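# Remove rice cooker glass lid and set it flat beside

## Task

Lift the glass lid off the red rice cooker and lay it flat on the counter next to the cooker; at the end, neither gripper may be in contact with the lid or the cooker.

## Robot and tools

ROBOT. Two arms, left_arm and right_arm, each with six joints and a parallel gripper. Joint order, in every command row and every per-joint result list: waist, shoulder, elbow, wrist pitch, wrist yaw, wrist roll. Stated ranges (rad): waist -2.880 to 2.880, shoulder 0.000 to 3.142, elbow 0.000 to 3.019, wrist pitch -1.693 to 1.571, wrist yaw -1.571 to 1.571, wrist roll -2.094 to 2.094. A joint's true end may differ from these by up to 0.084 rad either way.

FRAME. All hand positions, orientations and velocities are in the scene frame: origin at table-top height midway between the two nominal arm bases, +z up, +x out across the table, left_arm toward +y. Arm names do not match image left/right. Real bases sit a little off nominal; a BASES line, if present, gives their calibrated spots. Reported hand pose may be off by a few centimetres, more when reaching far. end_effector_position (metres) is the point between the finger pads, roughly 1 cm short of the tips; fingers point along the gripper's +z and close along its y. Orientation is given as end_effector_quat_wxyz.

COMMAND ROW. Every moving argument is built from rows of exactly 14 numbers, each in [-1, 1], covering both arms even if one stays still: left_arm's six joint values then its opening, then right_arm's six joint values then its opening. Joint values are offsets, not poses: they are scaled fractions added to the Joint targets shown in the latest result (not to the previous row). Scale for 1.0: 2.811 rad for waist and shoulder, 2.53 elbow, 2.575 wrist pitch, 8.12 wrist yaw, 9.528 wrist roll. So repeating the same offset in a new action moves the arm further. Send 0 for a joint to keep its target. The opening is absolute: +1 fully open (0.094 m pad gap), -1 closed; away from the ends, the fingers go to where grip_measured would equal the value. To leave a gripper unchanged, resend its current command (see Tool commands), since 0 means half-open.

execute_actions: actions is a list of up to 15 actions; each action is a list of up to 15 rows, one per 1/30 s step, the last row held to fill 15 steps (0.5 s per action). cameras picks images (omit/null/["all"] for all, [] for none). An empty actions list just reports state. An action that would push a joint more than 0.084 rad beyond its range is rejected for both arms; a malformed action, or a bad first action, rejects the whole call.

move: target is one 14-number row or a list of up to 15 rows, all offsets from the same current Joint targets (not chained). All joints travel together, so hands follow curves, without collision avoidance. speed: rad/s for the joint with the most travel, 0.01 to 12.57, default 0.5, one value or one per target. blend (rad) rounds corners between listed targets. opening_speed (at least 0.2 per second on the -1..+1 scale) ramps the fingers; use a low value when closing on anything fragile. Finger changes in later targets take effect once everything is at rest there. blocking=false returns after about 0.5 s while motion continues. Paths shorter than 0.5 s are slowed; those past 10 s stop short. The result adds a move: line, e.g. done, off_target (resting more than 0.035 rad off), moving, held, fault, plus limits=held if steps were withheld. done does not mean no contact.

wait: seconds 0 to 10; arms hold their last command; a running move keeps going. stop: brakes a running move (needs room). zoom_image: camera cam_left_wrist or cam_right_wrist, region [x0, y0, x1, y1] pixels, up to 504x504, from that camera's latest image. finished_scene: optional scene 1; ends permanently.

MOTION LIMITS. Per step, a target may lead its measured angle by at most 0.716 rad (waist, shoulder), 0.645 (elbow), 0.69 (wrist pitch), 1.84 (wrist yaw), 3.24 (wrist roll); if targets would move the hand over 110 mm from where it is, they are scaled back. Large offsets can take several actions; tiny ones may not move at all. An unfinished motion should be recommanded. Joints beyond their real end are clipped, flagged by joint sent to its limit (absence proves nothing). joint command not followed means the clearance check altered that arm's targets.

RESULTS. Joint positions and Joint velocities: one block per arm in joint order (rad, rad/s), then the pad gap (m, m/s). within noise means the arm is still. Joint targets are the base for your next offsets. grip_measured uses the command scale, reads up to ~2.7 mm wide when empty, and narrower than a hard part under full squeeze; squeeze begins roughly 0.05 below the first-touch reading. Release by commanding well above grip_measured. grip_effort_nm: gripper motor effort, negative closing, with offset and friction; not a pad force. Joint torques include gravity and offsets; torques 3 and 4 wrap at ±28 N m.

CAMERAS. cam_left_wrist and cam_right_wrist, both 672x504 fisheye, mounted on the hands; calibration is approximate.

AVOID. Dropping the glass lid, releasing it while moving, knocking anything off the table (failure), slamming or pressing hard, any contact between the two arms (can end the scene), and holding loads or stretched poses for long: motors heat, a MOTOR HOT line may warn, and at 100 °C that arm goes limp for 30-60 s. A loose object may occasionally be nudged. Clear an arm stuck pressing by commanding its targets back past its positions. Finish with both grippers clear of lid and cooker.

Each tool is called after "Request:" as name(argument=value, ...), one argument or row to a line, values as JSON.

## Session

Request:
execute_actions(
  actions=[],
)

Scene clock: 0.00 s.
left_arm: end_effector_position=(+0.6379, -0.3828, +0.1753) grip_measured=+1.000 grip_effort_nm=n/a end_effector_quat_wxyz=(+0.353, +0.596, +0.636, -0.339) | right_arm: end_effector_position=(+0.3868, -0.7213, +0.1640) grip_measured=+1.000 grip_effort_nm=n/a end_effector_quat_wxyz=(-0.158, -0.431, -0.560, +0.689)
Joint positions: left_arm=[-0.746 2.474 2.478 -0.707 0.639 0.456 0.094] | right_arm=[-0.549 1.975 1.121 0.853 1.408 -0.69 0.094]
Joint velocities: within noise
Joint torques (N m): no reading
Heat: left arm: hottest waist 33 °C; right arm: hottest wrist yaw 32 °C.
Joint targets: left_arm=[-0.746 2.482 2.501 -0.705 0.638 0.456] | right_arm=[-0.549 1.966 1.143 0.858 1.408 -0.690]
Tool commands: left_gripper/opening=+1.0 right_gripper/opening=+1.0

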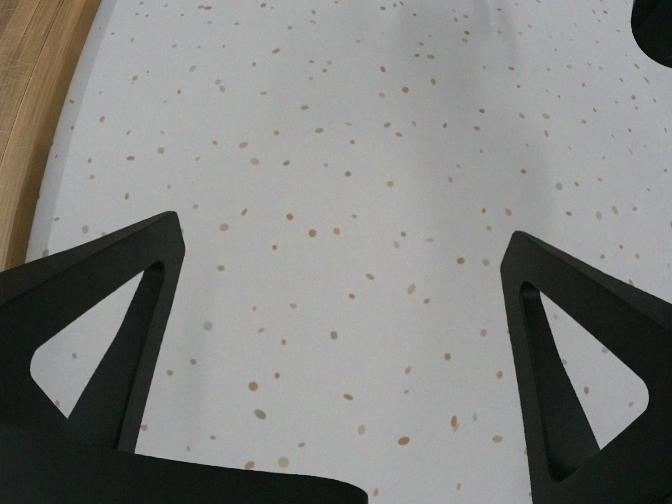

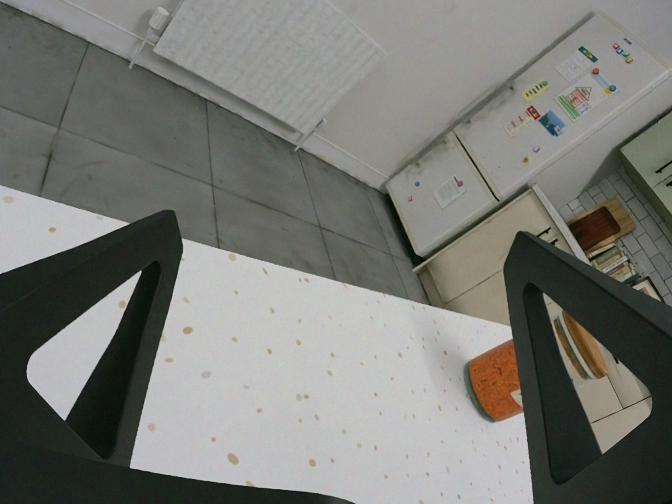

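Request:
move(
  target=[0,-0.349,-0.2376,0,-0.0786,-0.0479,1,0,0,0,0,0,0,1],
  speed=1.0,
)

Scene clock: 28.03 s.
left_arm: end_effector_position=(+0.5181, -0.1333, +0.5940) grip_measured=+1.000 grip_effort_nm=0.027 end_effector_quat_wxyz=(+0.555, +0.297, +0.747, -0.215) | right_arm: end_effector_position=(+0.3868, -0.7213, +0.1640) grip_measured=+1.000 grip_effort_nm=-0.007 end_effector_quat_wxyz=(-0.158, -0.431, -0.560, +0.689)
Joint positions: left_arm=[-0.746 1.498 1.91 -0.707 0.003 0.009 0.094] | right_arm=[-0.549 1.975 1.121 0.853 1.408 -0.69 0.094]
Joint velocities: within noise
Joint torques (N m): left_arm=[0.56 -13.51 8.8 1.62 -0.2 -0.18] | right_arm=[-0.5 -19.37 8.44 0.91 0.03 0.11]
Heat: left arm: hottest waist 33 °C; right arm: hottest elbow 31 °C.
Joint targets: left_arm=[-0.746 1.501 1.901 -0.705 0.000 0.000] | right_arm=[-0.549 1.966 1.143 0.858 1.408 -0.690]
move: done
camera_calibration:
cam_left_wrist: T_world_to_cam=[[-0.638442, -0.769163, 0.0279423, 0.214047], [-0.659319, 0.527814, -0.535454, 0.731535], [0.397103, -0.360279, -0.844102, 0.352804], [0, 0, 0, 1]] pos_world=[0.478871, -0.0943696, 0.683525]

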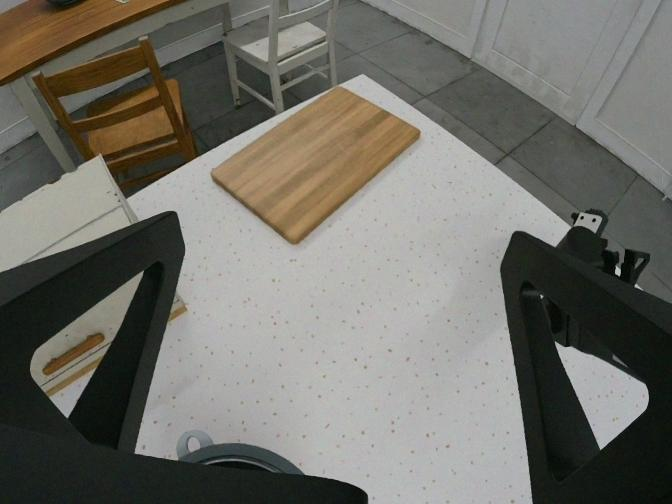

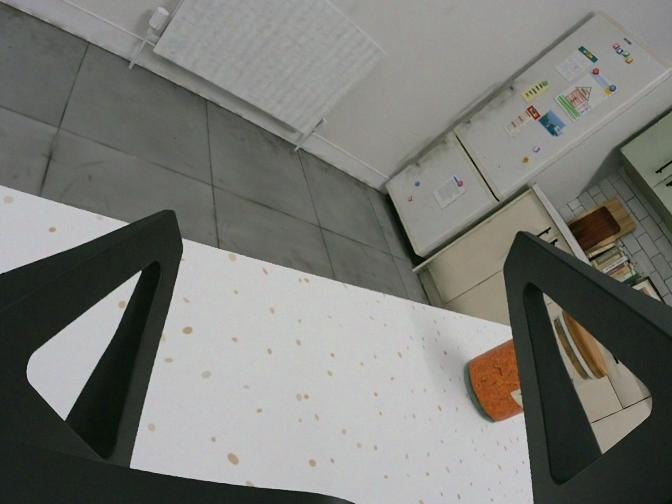

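Request:
move(
  target=[0.24,0,0,-0.12,0,0,1,0,0,0,0,0,0,1],
  speed=1.0,
  cameras=["cam_left_wrist"],
)

Request:
move(
  target=[0.26,0,0,-0.04,0,0,1,0,0,0,0,0,0,1],
  speed=1.0,
  cameras=["cam_left_wrist"],
)

Scene clock: 35.60 s.
left_arm: end_effector_position=(+0.6584, +0.2656, +0.5292) grip_measured=+1.000 grip_effort_nm=0.022 end_effector_quat_wxyz=(+0.471, +0.032, +0.881, -0.013) | right_arm: end_effector_position=(+0.3868, -0.7213, +0.1640) grip_measured=+1.000 grip_effort_nm=-0.017 end_effector_quat_wxyz=(-0.158, -0.431, -0.560, +0.689)
Joint positions: left_arm=[-0.067 1.498 1.91 -1 -0.001 0.008 0.094] | right_arm=[-0.549 1.975 1.121 0.853 1.408 -0.69 0.094]
Joint velocities: within noise
Joint torques (N m): left_arm=[0.21 -13.27 8.61 0.94 -0.09 -0.13] | right_arm=[-0.44 -19.31 8.46 0.92 0.03 0.12]
Heat: left arm: hottest elbow 34 °C; right arm: hottest elbow 32 °C.
Joint targets: left_arm=[-0.071 1.501 1.901 -1.014 0.000 0.000] | right_arm=[-0.549 1.966 1.143 0.858 1.408 -0.690]
move: done
camera_calibration:
cam_left_wrist: T_world_to_cam=[[-0.00388783, -0.999934, 0.0108567, 0.26481], [-0.963022, 0.000819062, -0.269423, 0.777947], [0.269396, -0.0115027, -0.962961, 0.440381], [0, 0, 0, 1]] pos_world=[0.631572, 0.26922, 0.630792]
Images, in order (width x height): cam_left_wrist 672x504.

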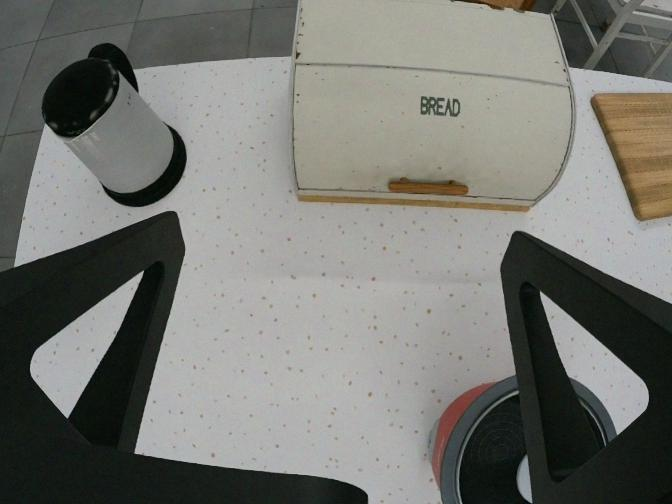

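Scene clock: 37.20 s.
left_arm: end_effector_position=(+0.5165, +0.6778, +0.5089) grip_measured=+1.000 grip_effort_nm=0.012 end_effector_quat_wxyz=(+0.401, -0.292, +0.857, +0.141) | right_arm: end_effector_position=(+0.3868, -0.7213, +0.1640) grip_measured=+1.000 grip_effort_nm=-0.017 end_effector_quat_wxyz=(-0.158, -0.431, -0.560, +0.689)
Joint positions: left_arm=[0.664 1.498 1.91 -1.103 -0.001 0.008 0.094] | right_arm=[-0.549 1.975 1.121 0.853 1.408 -0.69 0.094]
Joint velocities: within noise
Joint torques (N m): left_arm=[0.32 -13.1 8.5 0.75 -0.05 -0.14] | right_arm=[-0.32 -19.31 8.43 0.9 0.04 0.12]
Heat: left arm: hottest elbow 34 °C; right arm: hottest elbow 32 °C.
Joint targets: left_arm=[0.660 1.501 1.901 -1.116 0.000 0.000] | right_arm=[-0.549 1.966 1.143 0.858 1.408 -0.690]
move: done
camera_calibration:
cam_left_wrist: T_world_to_cam=[[0.665528, -0.746359, 0.00442025, 0.162333], [-0.735113, -0.656502, -0.169158, 0.912315], [0.129155, 0.10933, -0.985579, 0.465844], [0, 0, 0, 1]] pos_world=[0.502451, 0.669165, 0.612734]
Images, in order (width x height): cam_left_wrist 672x504.

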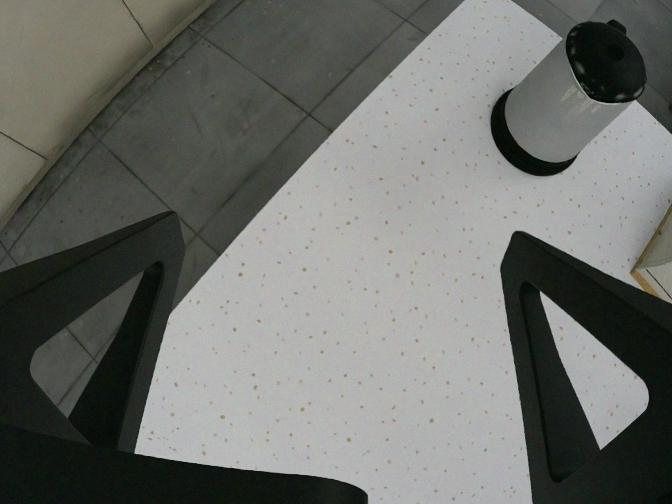

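Request:
move(
  target=[-0.4056,-0.143,0,-0.188,0,0,1,0,0,0,0,0,0,1],
  speed=1.2,
  cameras=["cam_left_wrist"],
)

Scene clock: 49.60 s.
left_arm: end_effector_position=(+0.3509, +0.1478, +0.6046) grip_measured=+1.000 grip_effort_nm=0.007 end_effector_quat_wxyz=(+0.378, +0.220, +0.895, -0.091) | right_arm: end_effector_position=(+0.3868, -0.7213, +0.1640) grip_measured=+1.000 grip_effort_nm=-0.007 end_effector_quat_wxyz=(-0.158, -0.431, -0.560, +0.689)
Joint positions: left_arm=[-0.475 1.094 1.91 -1.588 0.001 0.007 0.094] | right_arm=[-0.549 1.975 1.121 0.853 1.408 -0.69 0.094]
Joint velocities: within noise
Joint torques (N m): left_arm=[-0.03 -3.55 6.43 0.83 -0.18 -0.13] | right_arm=[-0.56 -19.19 8.4 0.95 0.04 0.13]
Heat: left arm: hottest elbow 35 °C; right arm: hottest elbow 33 °C.
Joint targets: left_arm=[-0.481 1.099 1.901 -1.601 0.000 0.000] | right_arm=[-0.549 1.966 1.143 0.858 1.408 -0.690]
move: done
camera_calibration:
cam_left_wrist: T_world_to_cam=[[-0.400942, -0.916103, 0.00115089, 0.277752], [-0.912477, 0.399243, -0.0893937, 0.316753], [0.0814343, -0.0368919, -0.995996, 0.684203], [0, 0, 0, 1]] pos_world=[0.344674, 0.153229, 0.709459]
Images, in order (width x height): cam_left_wrist 672x504.

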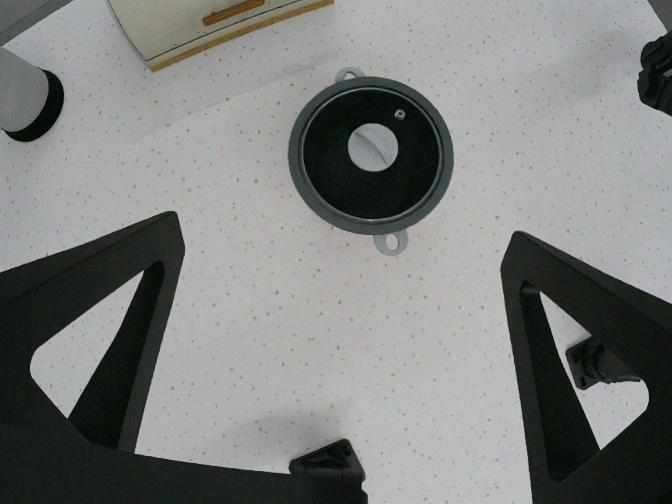

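Request:
zoom_image(
  camera="cam_left_wrist",
  region=[280, 60, 460, 260],
)

Scaled by 2.520 from the camera's 672x504 image, which has a finer 960x720 frame.

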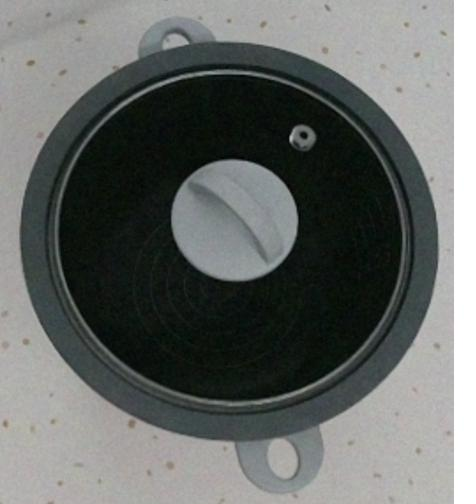

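Request:
move(
  target=[-0.019,0.196,0,-0.034,0,-0.108,1,0,0,0,0,0,0,1],
  speed=0.8,
  cameras=["cam_left_wrist"],
)

Scene clock: 104.27 s.
left_arm: end_effector_position=(+0.5004, +0.0402, +0.3578) grip_measured=+1.000 grip_effort_nm=-0.007 end_effector_quat_wxyz=(+0.058, -0.243, +0.966, -0.058) | right_arm: end_effector_position=(+0.3868, -0.7213, +0.1640) grip_measured=+1.000 grip_effort_nm=-0.017 end_effector_quat_wxyz=(-0.158, -0.431, -0.560, +0.689)
Joint positions: left_arm=[-0.527 1.651 1.91 -1.665 0.001 -1.019 0.094] | right_arm=[-0.549 1.975 1.121 0.853 1.408 -0.69 0.094]
Joint velocities: within noise
Joint torques (N m): left_arm=[0.26 -15.79 7.92 -0.09 -0.24 -0.14] | right_arm=[-0.5 -19.31 8.47 0.9 0.04 0.12]
Heat: left arm: hottest elbow 34 °C; right arm: hottest elbow 35 °C.
Joint targets: left_arm=[-0.534 1.650 1.901 -1.677 0.000 -1.029] | right_arm=[-0.549 1.966 1.143 0.858 1.408 -0.690]
joint sent to its limit (left arm) — the wrist pitch, lower limit.
move: done
camera_calibration:
cam_left_wrist: T_world_to_cam=[[0.513622, -0.85215, 0.100167, -0.256163], [-0.722494, -0.366567, 0.5862, 0.168043], [-0.462812, -0.373455, -0.80395, 0.639345], [0, 0, 0, 1]] pos_world=[0.548878, 0.0820767, 0.441154]
Images, in order (width x height): cam_left_wrist 672x504.

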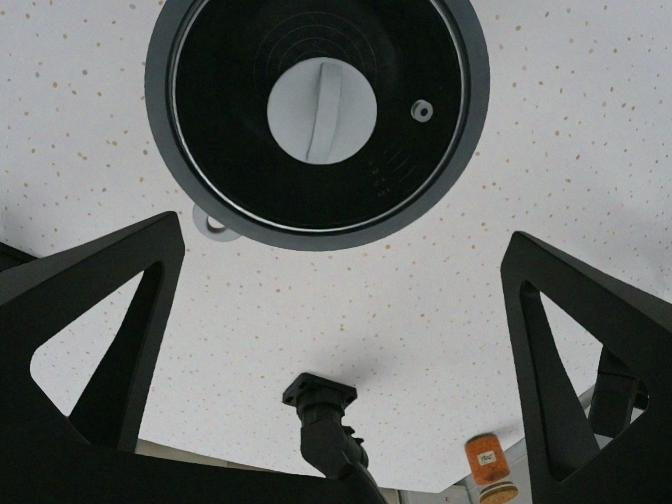

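Request:
move(
  target=[-0.00925,0.0304,-0.0652,0.0326,0,0,0.3,0,0,0,0,0,0,1],
  speed=0.5,
  cameras=["cam_left_wrist"],
)

Scene clock: 128.57 s.
left_arm: end_effector_position=(+0.4901, +0.0287, +0.2474) grip_measured=+0.303 grip_effort_nm=-0.115 end_effector_quat_wxyz=(-0.012, -0.231, +0.973, +0.011) | right_arm: end_effector_position=(+0.3868, -0.7213, +0.1640) grip_measured=+1.000 grip_effort_nm=-0.012 end_effector_quat_wxyz=(-0.158, -0.431, -0.560, +0.689)
Joint positions: left_arm=[-0.556 1.74 1.742 -1.605 0.001 -1.02 0.061] | right_arm=[-0.549 1.975 1.121 0.853 1.408 -0.69 0.094]
Joint velocities: within noise
Joint torques (N m): left_arm=[-0.03 -16.73 8.17 0.55 -0.22 -0.15] | right_arm=[-0.5 -19.43 8.46 0.9 0.04 0.12]
Heat: left arm: hottest elbow 35 °C; right arm: hottest elbow 36 °C.
Joint targets: left_arm=[-0.560 1.735 1.736 -1.593 0.000 -1.029] | right_arm=[-0.549 1.966 1.143 0.858 1.408 -0.690]
move: done
camera_calibration:
cam_left_wrist: T_world_to_cam=[[0.492052, -0.867555, -0.0723369, -0.195889], [-0.627678, -0.41112, 0.66106, 0.157358], [-0.603246, -0.279871, -0.746838, 0.593645], [0, 0, 0, 1]] pos_world=[0.553272, 0.0608927, 0.325163]
Images, in order (width x height): cam_left_wrist 672x504.

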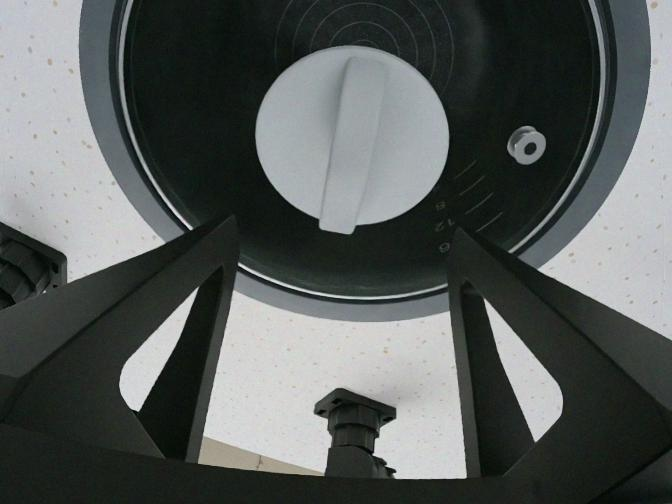

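Request:
move(
  target=[0.0046,0.0032,-0.0372,0.0524,0,0,0,0,0,0,0,0,0,1],
  speed=0.2,
  cameras=["cam_left_wrist"],
)

Scene clock: 140.27 s.
left_arm: end_effector_position=(+0.4992, +0.0233, +0.2144) grip_measured=+0.003 grip_effort_nm=-0.110 end_effector_quat_wxyz=(+0.005, -0.231, +0.973, -0.006) | right_arm: end_effector_position=(+0.3868, -0.7213, +0.1640) grip_measured=+1.000 grip_effort_nm=-0.012 end_effector_quat_wxyz=(-0.158, -0.431, -0.560, +0.689)
Joint positions: left_arm=[-0.555 1.74 1.656 -1.47 0.001 -1.02 0.047] | right_arm=[-0.549 1.975 1.121 0.853 1.408 -0.69 0.094]
Joint velocities: within noise
Joint torques (N m): left_arm=[1.14 -16.15 7.49 0.68 -0.24 -0.16] | right_arm=[-0.38 -19.37 8.46 0.87 0.04 0.11]
Heat: left arm: hottest elbow 35 °C; right arm: hottest elbow 36 °C.
Joint targets: left_arm=[-0.547 1.744 1.641 -1.458 0.000 -1.029] | right_arm=[-0.549 1.966 1.143 0.858 1.408 -0.690]
move: done
camera_calibration:
cam_left_wrist: T_world_to_cam=[[0.494504, -0.868661, -0.0299117, -0.217749], [-0.65442, -0.39475, 0.644909, 0.199161], [-0.572014, -0.299335, -0.763674, 0.56149], [0, 0, 0, 1]] pos_world=[0.559193, 0.0575423, 0.293842]
Images, in order (width x height): cam_left_wrist 672x504.

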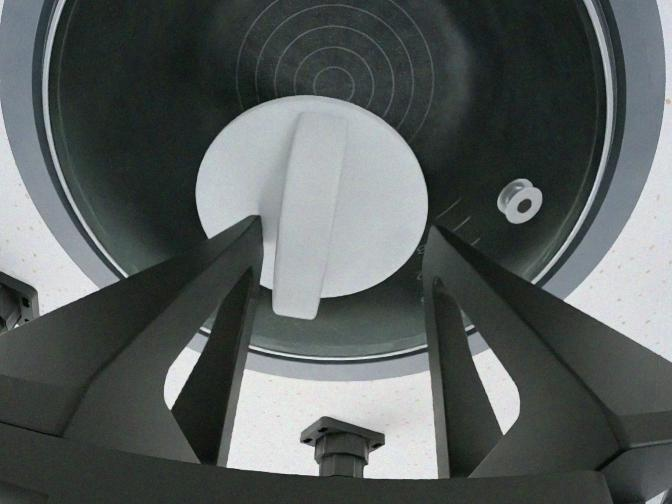

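Request:
move(
  target=[0.005,-0.0012,-0.0103,0.0089,0,0,0,0,0,0,0,0,0,1],
  speed=0.2,
  cameras=["cam_left_wrist"],
)

Scene clock: 155.90 s.
left_arm: end_effector_position=(+0.5017, +0.0280, +0.2114) grip_measured=+0.003 grip_effort_nm=-0.110 end_effector_quat_wxyz=(+0.008, -0.236, +0.972, -0.010) | right_arm: end_effector_position=(+0.3868, -0.7213, +0.1640) grip_measured=+1.000 grip_effort_nm=-0.012 end_effector_quat_wxyz=(-0.158, -0.431, -0.560, +0.689)
Joint positions: left_arm=[-0.545 1.734 1.639 -1.451 0.002 -1.022 0.047] | right_arm=[-0.549 1.975 1.121 0.853 1.408 -0.69 0.094]
Joint velocities: within noise
Joint torques (N m): left_arm=[1.96 -16.15 6.68 0.77 -0.25 -0.11] | right_arm=[-0.44 -19.43 8.43 0.9 0.04 0.11]
Heat: left arm: hottest elbow 36 °C; right arm: hottest elbow 36 °C.
Joint targets: left_arm=[-0.533 1.741 1.616 -1.435 0.000 -1.029] | right_arm=[-0.549 1.966 1.143 0.858 1.408 -0.690]
move: done
camera_calibration:
cam_left_wrist: T_world_to_cam=[[0.504635, -0.863061, -0.0216468, -0.222009], [-0.654797, -0.398963, 0.641927, 0.205593], [-0.562658, -0.309765, -0.76646, 0.558068], [0, 0, 0, 1]] pos_world=[0.560657, 0.0632864, 0.290955]
Images, in order (width x height): cam_left_wrist 672x504.

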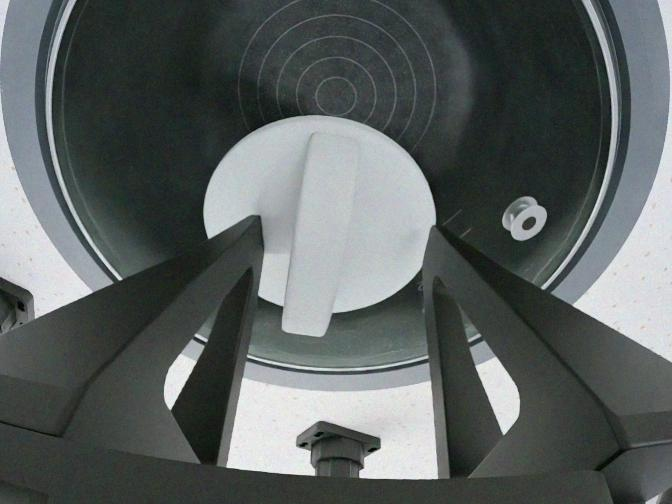

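Request:
move(
  target=[
    [0,0,0.008,-0.007,0,0,0,0,0,0,0,0,0,1],
    [0.0032,0,0.008,-0.007,0,0,-0.4,0,0,0,0,0,0,1],
  ],
  speed=0.2,
  opening_speed=0.5,
  cameras=["cam_left_wrist"],
)

Scene clock: 167.93 s.
left_arm: end_effector_position=(+0.5064, +0.0358, +0.2114) grip_measured=-0.396 grip_effort_nm=-0.134 end_effector_quat_wxyz=(+0.009, -0.244, +0.970, -0.009) | right_arm: end_effector_position=(+0.3868, -0.7213, +0.1640) grip_measured=+1.000 grip_effort_nm=-0.017 end_effector_quat_wxyz=(-0.158, -0.431, -0.560, +0.689)
Joint positions: left_arm=[-0.529 1.734 1.639 -1.451 0 -1.022 0.028] | right_arm=[-0.549 1.975 1.121 0.853 1.408 -0.69 0.094]
Joint velocities: within noise
Joint torques (N m): left_arm=[1.32 -15.79 8.29 0.06 -0.18 -0.16] | right_arm=[-0.62 -19.25 8.47 0.91 0.04 0.12]
Heat: left arm: hottest elbow 36 °C; right arm: hottest elbow 36 °C.
Joint targets: left_arm=[-0.524 1.741 1.636 -1.453 0.000 -1.029] | right_arm=[-0.549 1.966 1.143 0.858 1.408 -0.690]
move: done
camera_calibration:
cam_left_wrist: T_world_to_cam=[[0.518695, -0.854663, -0.0225253, -0.224832], [-0.648784, -0.410633, 0.640672, 0.209318], [-0.556808, -0.317699, -0.767485, 0.560701], [0, 0, 0, 1]] pos_world=[0.564624, 0.0719314, 0.291161]
Images, in order (width x height): cam_left_wrist 672x504.

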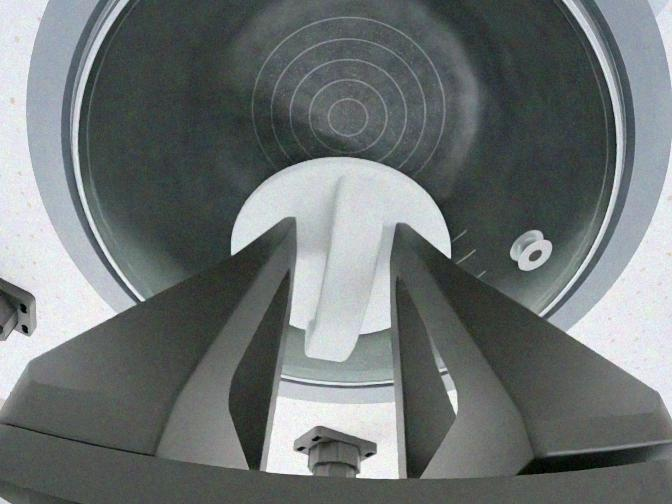

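Request:
move(
  target=[
    [0,0,0,0,0,0.006,-0.4,0,0,0,0,0,0,1],
    [0,0,0,0,0,0.006,-0.85,0,0,0,0,0,0,1],
  ],
  speed=0.3,
  opening_speed=0.5,
  cameras=["cam_left_wrist"],
)

Scene clock: 179.40 s.
left_arm: end_effector_position=(+0.5062, +0.0359, +0.2123) grip_measured=-0.725 grip_effort_nm=-0.974 end_effector_quat_wxyz=(+0.010, -0.214, +0.977, -0.009) | right_arm: end_effector_position=(+0.3868, -0.7213, +0.1640) grip_measured=+1.000 grip_effort_nm=-0.012 end_effector_quat_wxyz=(-0.158, -0.431, -0.560, +0.689)
Joint positions: left_arm=[-0.529 1.732 1.639 -1.451 0 -0.96 0.013] | right_arm=[-0.549 1.975 1.121 0.853 1.408 -0.69 0.094]
Joint velocities: within noise
Joint torques (N m): left_arm=[1.14 -15.97 8.39 0.17 -0.16 -0.17] | right_arm=[-0.38 -19.31 8.43 0.91 0.04 0.12]
Heat: left arm: hottest elbow 36 °C; right arm: hottest elbow 36 °C.
Joint targets: left_arm=[-0.524 1.741 1.636 -1.453 0.000 -0.972] | right_arm=[-0.549 1.966 1.143 0.858 1.408 -0.690]
move: done
camera_calibration:
cam_left_wrist: T_world_to_cam=[[0.464738, -0.885182, -0.0217304, -0.196482], [-0.674589, -0.369856, 0.638855, 0.220633], [-0.57354, -0.282241, -0.76902, 0.568894], [0, 0, 0, 1]] pos_world=[0.566433, 0.0682455, 0.292269]
Images, in order (width x height): cam_left_wrist 672x504.

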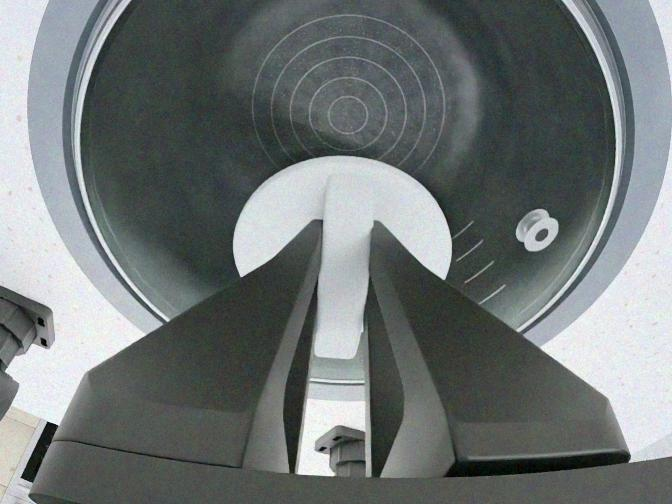

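Request:
move(
  target=[0,-0.0018,0.0506,-0.0517,0,0.006,-0.85,0,0,0,0,0,0,1],
  speed=0.15,
  cameras=["cam_left_wrist"],
)

Scene clock: 190.77 s.
left_arm: end_effector_position=(+0.4936, +0.0433, +0.2262) grip_measured=-0.728 grip_effort_nm=-0.999 end_effector_quat_wxyz=(-0.020, -0.197, +0.980, +0.018) | right_arm: end_effector_position=(+0.3868, -0.7213, +0.1640) grip_measured=+1.000 grip_effort_nm=-0.012 end_effector_quat_wxyz=(-0.158, -0.431, -0.560, +0.689)
Joint positions: left_arm=[-0.529 1.744 1.691 -1.573 0 -0.926 0.013] | right_arm=[-0.549 1.975 1.121 0.853 1.408 -0.69 0.094]
Joint velocities: within noise
Joint torques (N m): left_arm=[0.97 -17.85 14.65 -0.51 -0.16 0] | right_arm=[-0.44 -19.37 8.47 0.92 0.04 0.13]
Heat: left arm: hottest elbow 37 °C; right arm: hottest elbow 36 °C.
Joint targets: left_arm=[-0.524 1.736 1.764 -1.586 0.000 -0.915] | right_arm=[-0.549 1.966 1.143 0.858 1.408 -0.690]
move: off_target (left_arm); left_arm: the elbow is farthest, 0.073 rad from its target
camera_calibration:
cam_left_wrist: T_world_to_cam=[[0.430426, -0.898123, -0.0900492, -0.150849], [-0.640713, -0.374277, 0.670376, 0.182369], [-0.635783, -0.230851, -0.736538, 0.595562], [0, 0, 0, 1]] pos_world=[0.560424, 0.0702616, 0.302815]
Images, in order (width x height): cam_left_wrist 672x504.

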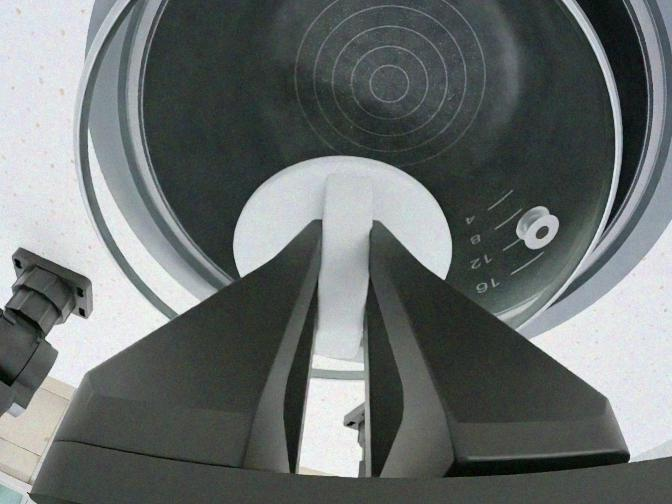

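Request:
move(
  target=[0,-0.004,0.03,-0.002,0,0,-0.85,0,0,0,0,0,0,1],
  speed=0.15,
  cameras=["cam_left_wrist"],
)

Scene clock: 209.43 s.
left_arm: end_effector_position=(+0.5084, +0.0346, +0.2541) grip_measured=-0.728 grip_effort_nm=-1.004 end_effector_quat_wxyz=(+0.005, -0.197, +0.980, -0.004) | right_arm: end_effector_position=(+0.3868, -0.7213, +0.1640) grip_measured=+1.000 grip_effort_nm=-0.017 end_effector_quat_wxyz=(-0.158, -0.431, -0.560, +0.689)
Joint positions: left_arm=[-0.529 1.744 1.765 -1.579 0 -0.924 0.013] | right_arm=[-0.549 1.975 1.121 0.853 1.408 -0.69 0.094]
Joint velocities: within noise
Joint torques (N m): left_arm=[1.08 -18.67 14.87 -0.27 -0.15 0.05] | right_arm=[-0.44 -19.43 8.46 0.92 0.04 0.12]
Heat: left arm: hottest elbow 40 °C; right arm: hottest elbow 37 °C.
Joint targets: left_arm=[-0.524 1.725 1.839 -1.591 0.000 -0.915] | right_arm=[-0.549 1.966 1.143 0.858 1.408 -0.690]
move: off_target (left_arm); left_arm: the elbow is farthest, 0.075 rad from its target
camera_calibration:
cam_left_wrist: T_world_to_cam=[[0.433022, -0.900744, -0.0339374, -0.177925], [-0.679671, -0.351011, 0.64408, 0.195607], [-0.592064, -0.255835, -0.764205, 0.609092], [0, 0, 0, 1]] pos_world=[0.570615, 0.0642224, 0.333446]
Images, in order (width x height): cam_left_wrist 672x504.

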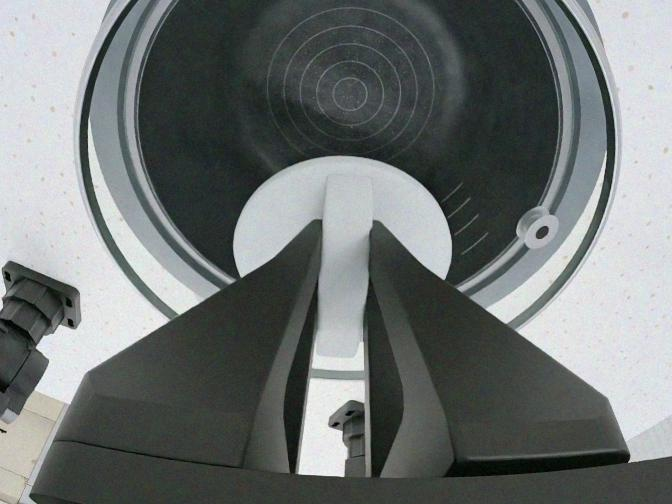

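Request:
move(
  target=[0.1989,-0.0993,-0.113,0.003,0,0,-0.85,0,0,0,0,0,0,1],
  speed=0.35,
  cameras=["cam_left_wrist"],
)

Scene clock: 223.80 s.
left_arm: end_effector_position=(+0.4936, +0.3229, +0.3023) grip_measured=-0.728 grip_effort_nm=-0.999 end_effector_quat_wxyz=(+0.036, -0.462, +0.886, -0.016) | right_arm: end_effector_position=(+0.3868, -0.7213, +0.1640) grip_measured=+1.000 grip_effort_nm=-0.012 end_effector_quat_wxyz=(-0.158, -0.431, -0.560, +0.689)
Joint positions: left_arm=[0.036 1.469 1.557 -1.579 -0.001 -0.924 0.013] | right_arm=[-0.549 1.975 1.121 0.853 1.408 -0.69 0.094]
Joint velocities: within noise
Joint torques (N m): left_arm=[0.21 -14.15 8.62 0.02 -0.13 0.05] | right_arm=[-0.44 -19.31 8.46 0.9 0.04 0.14]
Heat: left arm: hottest elbow 41 °C; right arm: hottest elbow 37 °C.
Joint targets: left_arm=[0.035 1.445 1.554 -1.584 0.000 -0.915] | right_arm=[-0.549 1.966 1.143 0.858 1.408 -0.690]
move: done
camera_calibration:
cam_left_wrist: T_world_to_cam=[[0.848084, -0.529494, 0.0197518, -0.25116], [-0.427853, -0.662344, 0.615014, 0.240675], [-0.312563, -0.530034, -0.788269, 0.66884], [0, 0, 0, 1]] pos_world=[0.525033, 0.38093, 0.384168]
Images, in order (width x height): cam_left_wrist 672x504.

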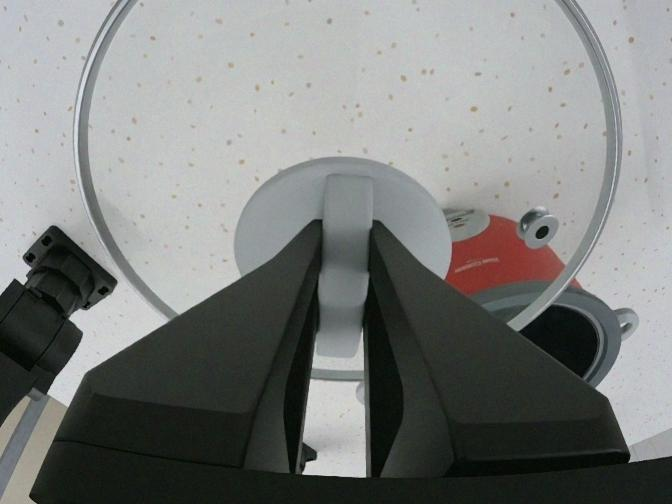

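Request:
move(
  target=[0.0142,0.0181,-0.1304,0.1266,0,0,-0.85,0,0,0,0,0,0,1],
  speed=0.25,
  cameras=["cam_left_wrist"],
)

Scene clock: 246.93 s.
left_arm: end_effector_position=(+0.4790, +0.3362, +0.1636) grip_measured=-0.728 grip_effort_nm=-0.999 end_effector_quat_wxyz=(+0.012, -0.476, +0.879, -0.005) | right_arm: end_effector_position=(+0.3868, -0.7213, +0.1640) grip_measured=+1.000 grip_effort_nm=-0.017 end_effector_quat_wxyz=(-0.158, -0.431, -0.560, +0.689)
Joint positions: left_arm=[0.067 1.5 1.226 -1.269 -0.001 -0.924 0.013] | right_arm=[-0.549 1.975 1.121 0.853 1.408 -0.69 0.094]
Joint velocities: within noise
Joint torques (N m): left_arm=[1.32 -12.63 8.42 0.62 -0.1 0.03] | right_arm=[-0.44 -19.31 8.49 0.9 0.04 0.12]
Heat: left arm: hottest elbow 40 °C; right arm: hottest elbow 37 °C.
Joint targets: left_arm=[0.075 1.496 1.224 -1.257 0.000 -0.915] | right_arm=[-0.549 1.966 1.143 0.858 1.408 -0.690]
move: done
camera_calibration:
cam_left_wrist: T_world_to_cam=[[0.864298, -0.50243, -0.023527, -0.23881], [-0.37402, -0.673269, 0.637823, 0.302661], [-0.336302, -0.542469, -0.769823, 0.574595], [0, 0, 0, 1]] pos_world=[0.512842, 0.395487, 0.243674]
Images, in order (width x height): cam_left_wrist 672x504.

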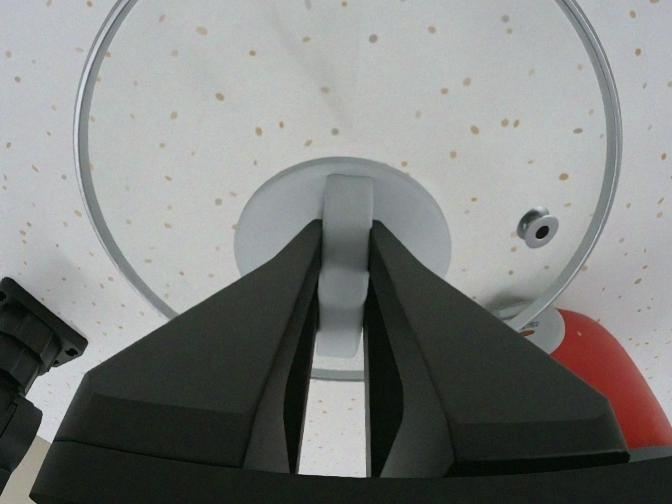

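Request:
move(
  target=[0,0.0342,-0.0474,0.0825,0,0,-0.85,0,0,0,0,0,0,1],
  speed=0.2,
  cameras=["cam_left_wrist"],
)

Scene clock: 259.77 s.
left_arm: end_effector_position=(+0.4840, +0.3367, +0.0820) grip_measured=-0.728 grip_effort_nm=-0.999 end_effector_quat_wxyz=(+0.011, -0.476, +0.879, -0.005) | right_arm: end_effector_position=(+0.3868, -0.7213, +0.1640) grip_measured=+1.000 grip_effort_nm=-0.012 end_effector_quat_wxyz=(-0.158, -0.431, -0.560, +0.689)
Joint positions: left_arm=[0.068 1.595 1.106 -1.057 -0.001 -0.924 0.013] | right_arm=[-0.549 1.975 1.121 0.853 1.408 -0.69 0.094]
Joint velocities: within noise
Joint torques (N m): left_arm=[1.38 -13.22 7.62 0.55 -0.11 0.03] | right_arm=[-0.44 -19.25 8.43 0.88 0.03 0.12]
Heat: left arm: hottest elbow 39 °C; right arm: hottest elbow 37 °C.
Joint targets: left_arm=[0.075 1.593 1.104 -1.045 0.000 -0.915] | right_arm=[-0.549 1.966 1.143 0.858 1.408 -0.690]
move: done
camera_calibration:
cam_left_wrist: T_world_to_cam=[[0.864459, -0.50206, -0.0254135, -0.244766], [-0.372287, -0.673345, 0.638756, 0.356069], [-0.337806, -0.542717, -0.768989, 0.514482], [0, 0, 0, 1]] pos_world=[0.517945, 0.396088, 0.16197]
Images, in order (width x height): cam_left_wrist 672x504.

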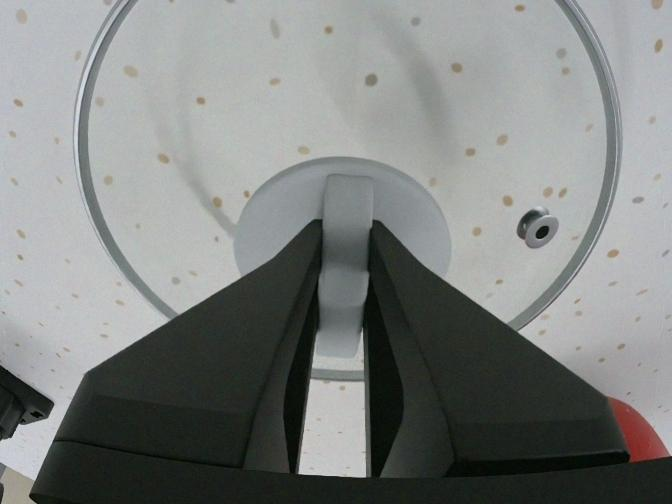

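Request:
move(
  target=[0,0.0064,-0.009,0.0156,0,0,-0.85,0,0,0,0,0,0,1],
  speed=0.08,
  cameras=["cam_left_wrist"],
)

Request:
move(
  target=[0,0.0043,-0.006,0.0104,0,0,-0.85,0,0,0,0,0,0,1],
  speed=0.06,
  cameras=["cam_left_wrist"],
)

Scene clock: 265.33 s.
left_arm: end_effector_position=(+0.4836, +0.3367, +0.0683) grip_measured=-0.728 grip_effort_nm=-0.999 end_effector_quat_wxyz=(+0.013, -0.476, +0.879, -0.005) | right_arm: end_effector_position=(+0.3868, -0.7213, +0.1640) grip_measured=+1.000 grip_effort_nm=-0.017 end_effector_quat_wxyz=(-0.158, -0.431, -0.560, +0.689)
Joint positions: left_arm=[0.068 1.611 1.084 -1.017 -0.001 -0.924 0.013] | right_arm=[-0.549 1.975 1.121 0.853 1.408 -0.69 0.094]
Joint velocities: within noise
Joint torques (N m): left_arm=[1.44 -12.92 7.24 0.62 -0.13 0.01] | right_arm=[-0.44 -19.31 8.42 0.88 0.04 0.13]
Heat: left arm: hottest elbow 39 °C; right arm: hottest elbow 37 °C.
Joint targets: left_arm=[0.075 1.611 1.081 -1.005 0.000 -0.915] | right_arm=[-0.549 1.966 1.143 0.858 1.408 -0.690]
move: done
camera_calibration:
cam_left_wrist: T_world_to_cam=[[0.864498, -0.5021, -0.0232155, -0.244972], [-0.373997, -0.673418, 0.637679, 0.365597], [-0.335812, -0.542589, -0.769952, 0.502752], [0, 0, 0, 1]] pos_world=[0.51734, 0.395988, 0.148275]
Images, in order (width x height): cam_left_wrist 672x504.

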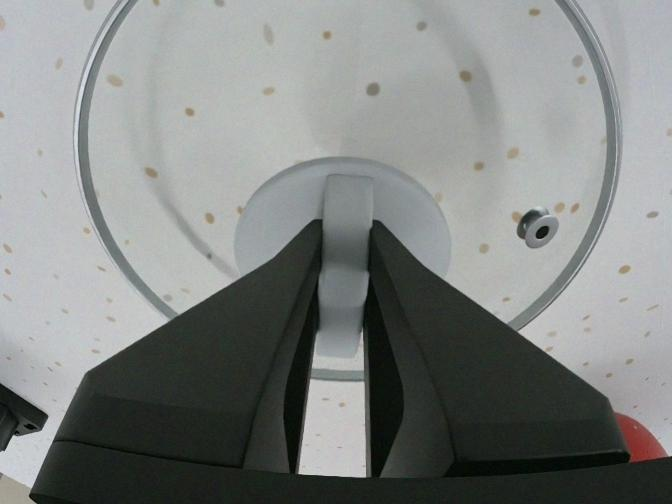

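Scene clock: 266.23 s.
left_arm: end_effector_position=(+0.4828, +0.3366, +0.0587) grip_measured=-0.728 grip_effort_nm=-1.004 end_effector_quat_wxyz=(+0.013, -0.476, +0.879, -0.005) | right_arm: end_effector_position=(+0.3868, -0.7213, +0.1640) grip_measured=+1.000 grip_effort_nm=-0.012 end_effector_quat_wxyz=(-0.158, -0.431, -0.560, +0.689)
Joint positions: left_arm=[0.068 1.622 1.069 -0.99 -0.001 -0.924 0.013] | right_arm=[-0.549 1.975 1.121 0.853 1.408 -0.69 0.094]
Joint velocities: within noise
Joint torques (N m): left_arm=[1.49 -12.92 7.15 0.66 -0.11 0.05] | right_arm=[-0.56 -19.25 8.46 0.88 0.04 0.12]
Heat: left arm: hottest elbow 39 °C; right arm: hottest elbow 37 °C.
Joint targets: left_arm=[0.075 1.623 1.066 -0.978 0.000 -0.915] | right_arm=[-0.549 1.966 1.143 0.858 1.408 -0.690]
move: done
camera_calibration:
cam_left_wrist: T_world_to_cam=[[0.864504, -0.502103, -0.0229417, -0.24454], [-0.37425, -0.673497, 0.637447, 0.371549], [-0.335515, -0.542489, -0.770153, 0.495004], [0, 0, 0, 1]] pos_world=[0.516539, 0.395987, 0.138776]
Images, in order (width x height): cam_left_wrist 672x504.

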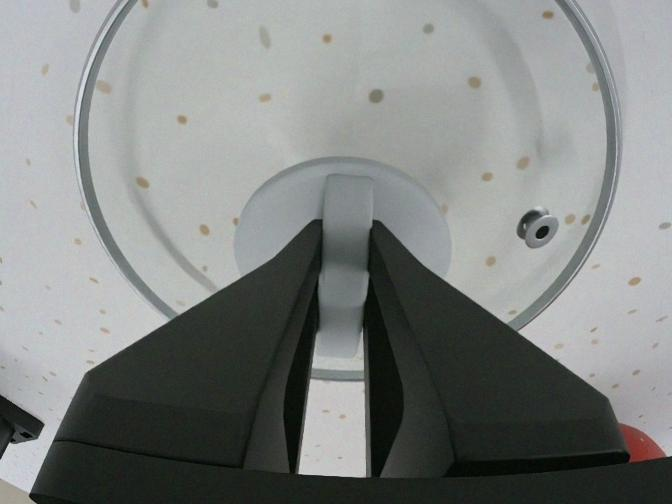

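Request:
move(
  target=[0,0.0043,-0.006,0.0104,0,0,-0.85,0,0,0,0,0,0,1],
  speed=0.06,
  cameras=["cam_left_wrist"],
)

Request:
move(
  target=[0,0.0022,-0.003,0.0052,0,0,-0.85,0,0,0,0,0,0,1],
  speed=0.05,
  cameras=["cam_left_wrist"],
)

Scene clock: 273.17 s.
left_arm: end_effector_position=(+0.4817, +0.3366, +0.0489) grip_measured=-0.728 grip_effort_nm=-1.004 end_effector_quat_wxyz=(+0.013, -0.476, +0.879, -0.005) | right_arm: end_effector_position=(+0.3868, -0.7213, +0.1640) grip_measured=+1.000 grip_effort_nm=-0.012 end_effector_quat_wxyz=(-0.158, -0.431, -0.560, +0.689)
Joint positions: left_arm=[0.068 1.635 1.054 -0.963 -0.001 -0.924 0.013] | right_arm=[-0.549 1.975 1.121 0.853 1.408 -0.69 0.094]
Joint velocities: within noise
Joint torques (N m): left_arm=[1.49 -12.81 6.94 0.57 -0.1 0.01] | right_arm=[-0.5 -19.37 8.43 0.91 0.04 0.12]
Heat: left arm: hottest elbow 38 °C; right arm: hottest elbow 37 °C.
Joint targets: left_arm=[0.075 1.635 1.051 -0.951 0.000 -0.915] | right_arm=[-0.549 1.966 1.143 0.858 1.408 -0.690]
move: done
camera_calibration:
cam_left_wrist: T_world_to_cam=[[0.864498, -0.5021, -0.0232155, -0.243916], [-0.373997, -0.673418, 0.637679, 0.377228], [-0.335812, -0.542589, -0.769952, 0.487157], [0, 0, 0, 1]] pos_world=[0.51554, 0.395888, 0.128875]
Images, in order (width x height): cam_left_wrist 672x504.

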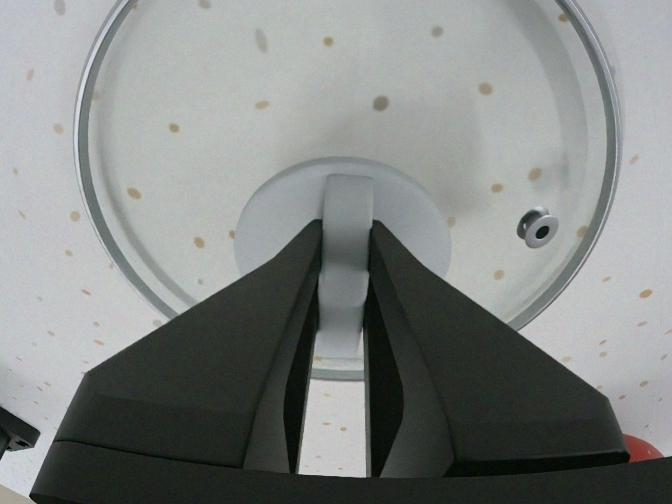

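Scene clock: 274.03 s.
left_arm: end_effector_position=(+0.4810, +0.3365, +0.0442) grip_measured=-0.728 grip_effort_nm=-1.004 end_effector_quat_wxyz=(+0.013, -0.476, +0.879, -0.005) | right_arm: end_effector_position=(+0.3868, -0.7213, +0.1640) grip_measured=+1.000 grip_effort_nm=-0.007 end_effector_quat_wxyz=(-0.158, -0.431, -0.560, +0.689)
Joint positions: left_arm=[0.068 1.64 1.047 -0.95 -0.001 -0.924 0.013] | right_arm=[-0.549 1.975 1.121 0.853 1.408 -0.69 0.094]
Joint velocities: within noise
Joint torques (N m): left_arm=[1.49 -12.92 7.06 0.62 -0.13 0.01] | right_arm=[-0.44 -19.25 8.43 0.91 0.03 0.12]
Heat: left arm: hottest elbow 38 °C; right arm: hottest elbow 37 °C.
Joint targets: left_arm=[0.075 1.641 1.043 -0.938 0.000 -0.915] | right_arm=[-0.549 1.966 1.143 0.858 1.408 -0.690]
move: done
camera_calibration:
cam_left_wrist: T_world_to_cam=[[0.864504, -0.502103, -0.0229417, -0.243503], [-0.37425, -0.673497, 0.637447, 0.380021], [-0.335515, -0.542489, -0.770153, 0.483158], [0, 0, 0, 1]] pos_world=[0.514839, 0.395787, 0.124276]
Images, in order (width x height): cam_left_wrist 672x504.

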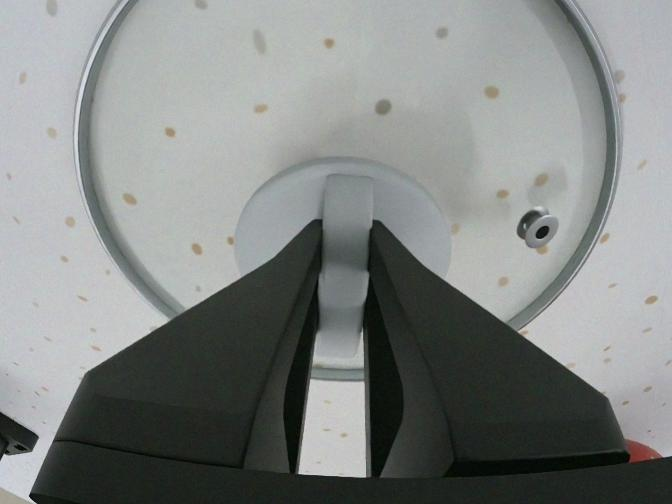

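Request:
move(
  target=[0,0.0022,-0.003,0.0052,0,0,-0.85,0,0,0,0,0,0,1],
  speed=0.05,
  cameras=["cam_left_wrist"],
)

Request:
move(
  target=[0,0.0013,-0.0018,0.0031,0,0,-0.85,0,0,0,0,0,0,1],
  speed=0.05,
  cameras=["cam_left_wrist"],
)

Scene clock: 279.10 s.
left_arm: end_effector_position=(+0.4823, +0.3365, +0.0427) grip_measured=-0.728 grip_effort_nm=-1.004 end_effector_quat_wxyz=(+0.015, -0.476, +0.879, -0.007) | right_arm: end_effector_position=(+0.3868, -0.7213, +0.1640) grip_measured=+1.000 grip_effort_nm=-0.007 end_effector_quat_wxyz=(-0.158, -0.431, -0.560, +0.689)
Joint positions: left_arm=[0.068 1.642 1.044 -0.939 0 -0.924 0.013] | right_arm=[-0.549 1.975 1.121 0.853 1.408 -0.69 0.094]
Joint velocities: within noise
Joint torques (N m): left_arm=[1.14 -12.81 6.56 0.66 -0.15 0.05] | right_arm=[-0.56 -19.31 8.49 0.9 0.04 0.12]
Heat: left arm: hottest elbow 38 °C; right arm: hottest elbow 37 °C.
Joint targets: left_arm=[0.075 1.647 1.036 -0.925 0.000 -0.915] | right_arm=[-0.549 1.966 1.143 0.858 1.408 -0.690]
move: done
camera_calibration:
cam_left_wrist: T_world_to_cam=[[0.864651, -0.502069, -0.0174691, -0.244891], [-0.378105, -0.673272, 0.635407, 0.383314], [-0.33078, -0.5428, -0.77198, 0.480224], [0, 0, 0, 1]] pos_world=[0.515527, 0.395788, 0.122885]
Images, in order (width x height): cam_left_wrist 672x504.

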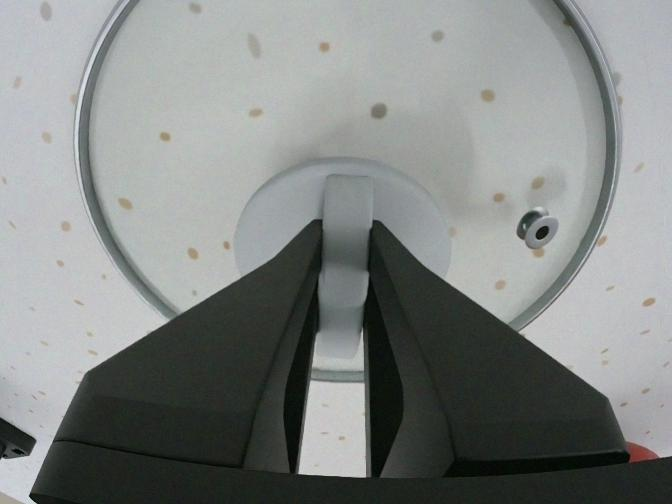

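Scene clock: 279.80 s.
left_arm: end_effector_position=(+0.4821, +0.3365, +0.0423) grip_measured=-0.728 grip_effort_nm=-0.999 end_effector_quat_wxyz=(+0.016, -0.476, +0.879, -0.007) | right_arm: end_effector_position=(+0.3868, -0.7213, +0.1640) grip_measured=+1.000 grip_effort_nm=-0.012 end_effector_quat_wxyz=(-0.158, -0.431, -0.560, +0.689)
Joint positions: left_arm=[0.068 1.642 1.043 -0.938 0 -0.924 0.013] | right_arm=[-0.549 1.975 1.121 0.853 1.408 -0.69 0.094]
Joint velocities: within noise
Joint torques (N m): left_arm=[1.26 -12.28 6.3 0.96 -0.15 0.02] | right_arm=[-0.44 -19.31 8.46 0.92 0.04 0.12]
Heat: left arm: hottest elbow 38 °C; right arm: hottest elbow 37 °C.
Joint targets: left_arm=[0.075 1.651 1.031 -0.917 0.000 -0.915] | right_arm=[-0.549 1.966 1.143 0.858 1.408 -0.690]
move: done
camera_calibration:
cam_left_wrist: T_world_to_cam=[[0.864639, -0.502103, -0.0171038, -0.244748], [-0.378408, -0.673271, 0.635228, 0.383607], [-0.330465, -0.54277, -0.772136, 0.479772], [0, 0, 0, 1]] pos_world=[0.515326, 0.395788, 0.122585]
Images, in order (width x height): cam_left_wrist 672x504.

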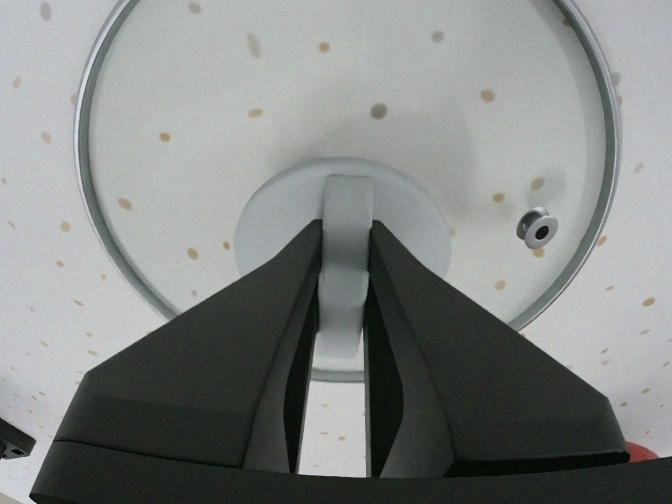

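Request:
move(
  target=[
    [0,-0.002,0.003,-0.005,0,0,-0.85,0,0,0,0,0,0,1],
    [0,-0.002,0.003,-0.005,0,0,-0.4,0,0,0,0,0,0,1],
  ],
  speed=0.1,
  opening_speed=0.4,
  cameras=["cam_left_wrist"],
)

Scene clock: 287.67 s.
left_arm: end_effector_position=(+0.4821, +0.3364, +0.0423) grip_measured=-0.403 grip_effort_nm=0.173 end_effector_quat_wxyz=(+0.015, -0.476, +0.879, -0.007) | right_arm: end_effector_position=(+0.3868, -0.7213, +0.1640) grip_measured=+1.000 grip_effort_nm=-0.007 end_effector_quat_wxyz=(-0.158, -0.431, -0.560, +0.689)
Joint positions: left_arm=[0.068 1.642 1.043 -0.938 0 -0.923 0.028] | right_arm=[-0.549 1.975 1.121 0.853 1.408 -0.69 0.094]
Joint velocities: within noise
Joint torques (N m): left_arm=[1.32 -12.75 6.83 0.36 -0.15 0] | right_arm=[-0.5 -19.19 8.44 0.92 0.04 0.12]
Heat: left arm: hottest elbow 37 °C; right arm: hottest elbow 37 °C.
Joint targets: left_arm=[0.075 1.645 1.039 -0.930 0.000 -0.915] | right_arm=[-0.549 1.966 1.143 0.858 1.408 -0.690]
move: done
camera_calibration:
cam_left_wrist: T_world_to_cam=[[0.864261, -0.502758, -0.0169472, -0.244454], [-0.378906, -0.672775, 0.635456, 0.383674], [-0.330882, -0.542779, -0.771951, 0.479869], [0, 0, 0, 1]] pos_world=[0.515429, 0.395688, 0.122484]
Images, in order (width x height): cam_left_wrist 672x504.

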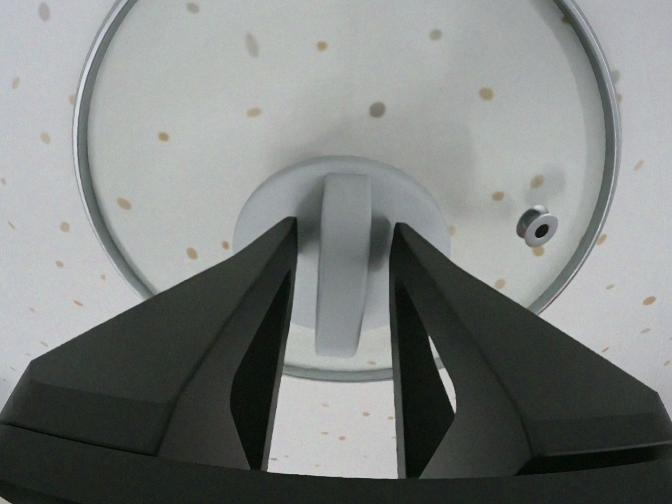

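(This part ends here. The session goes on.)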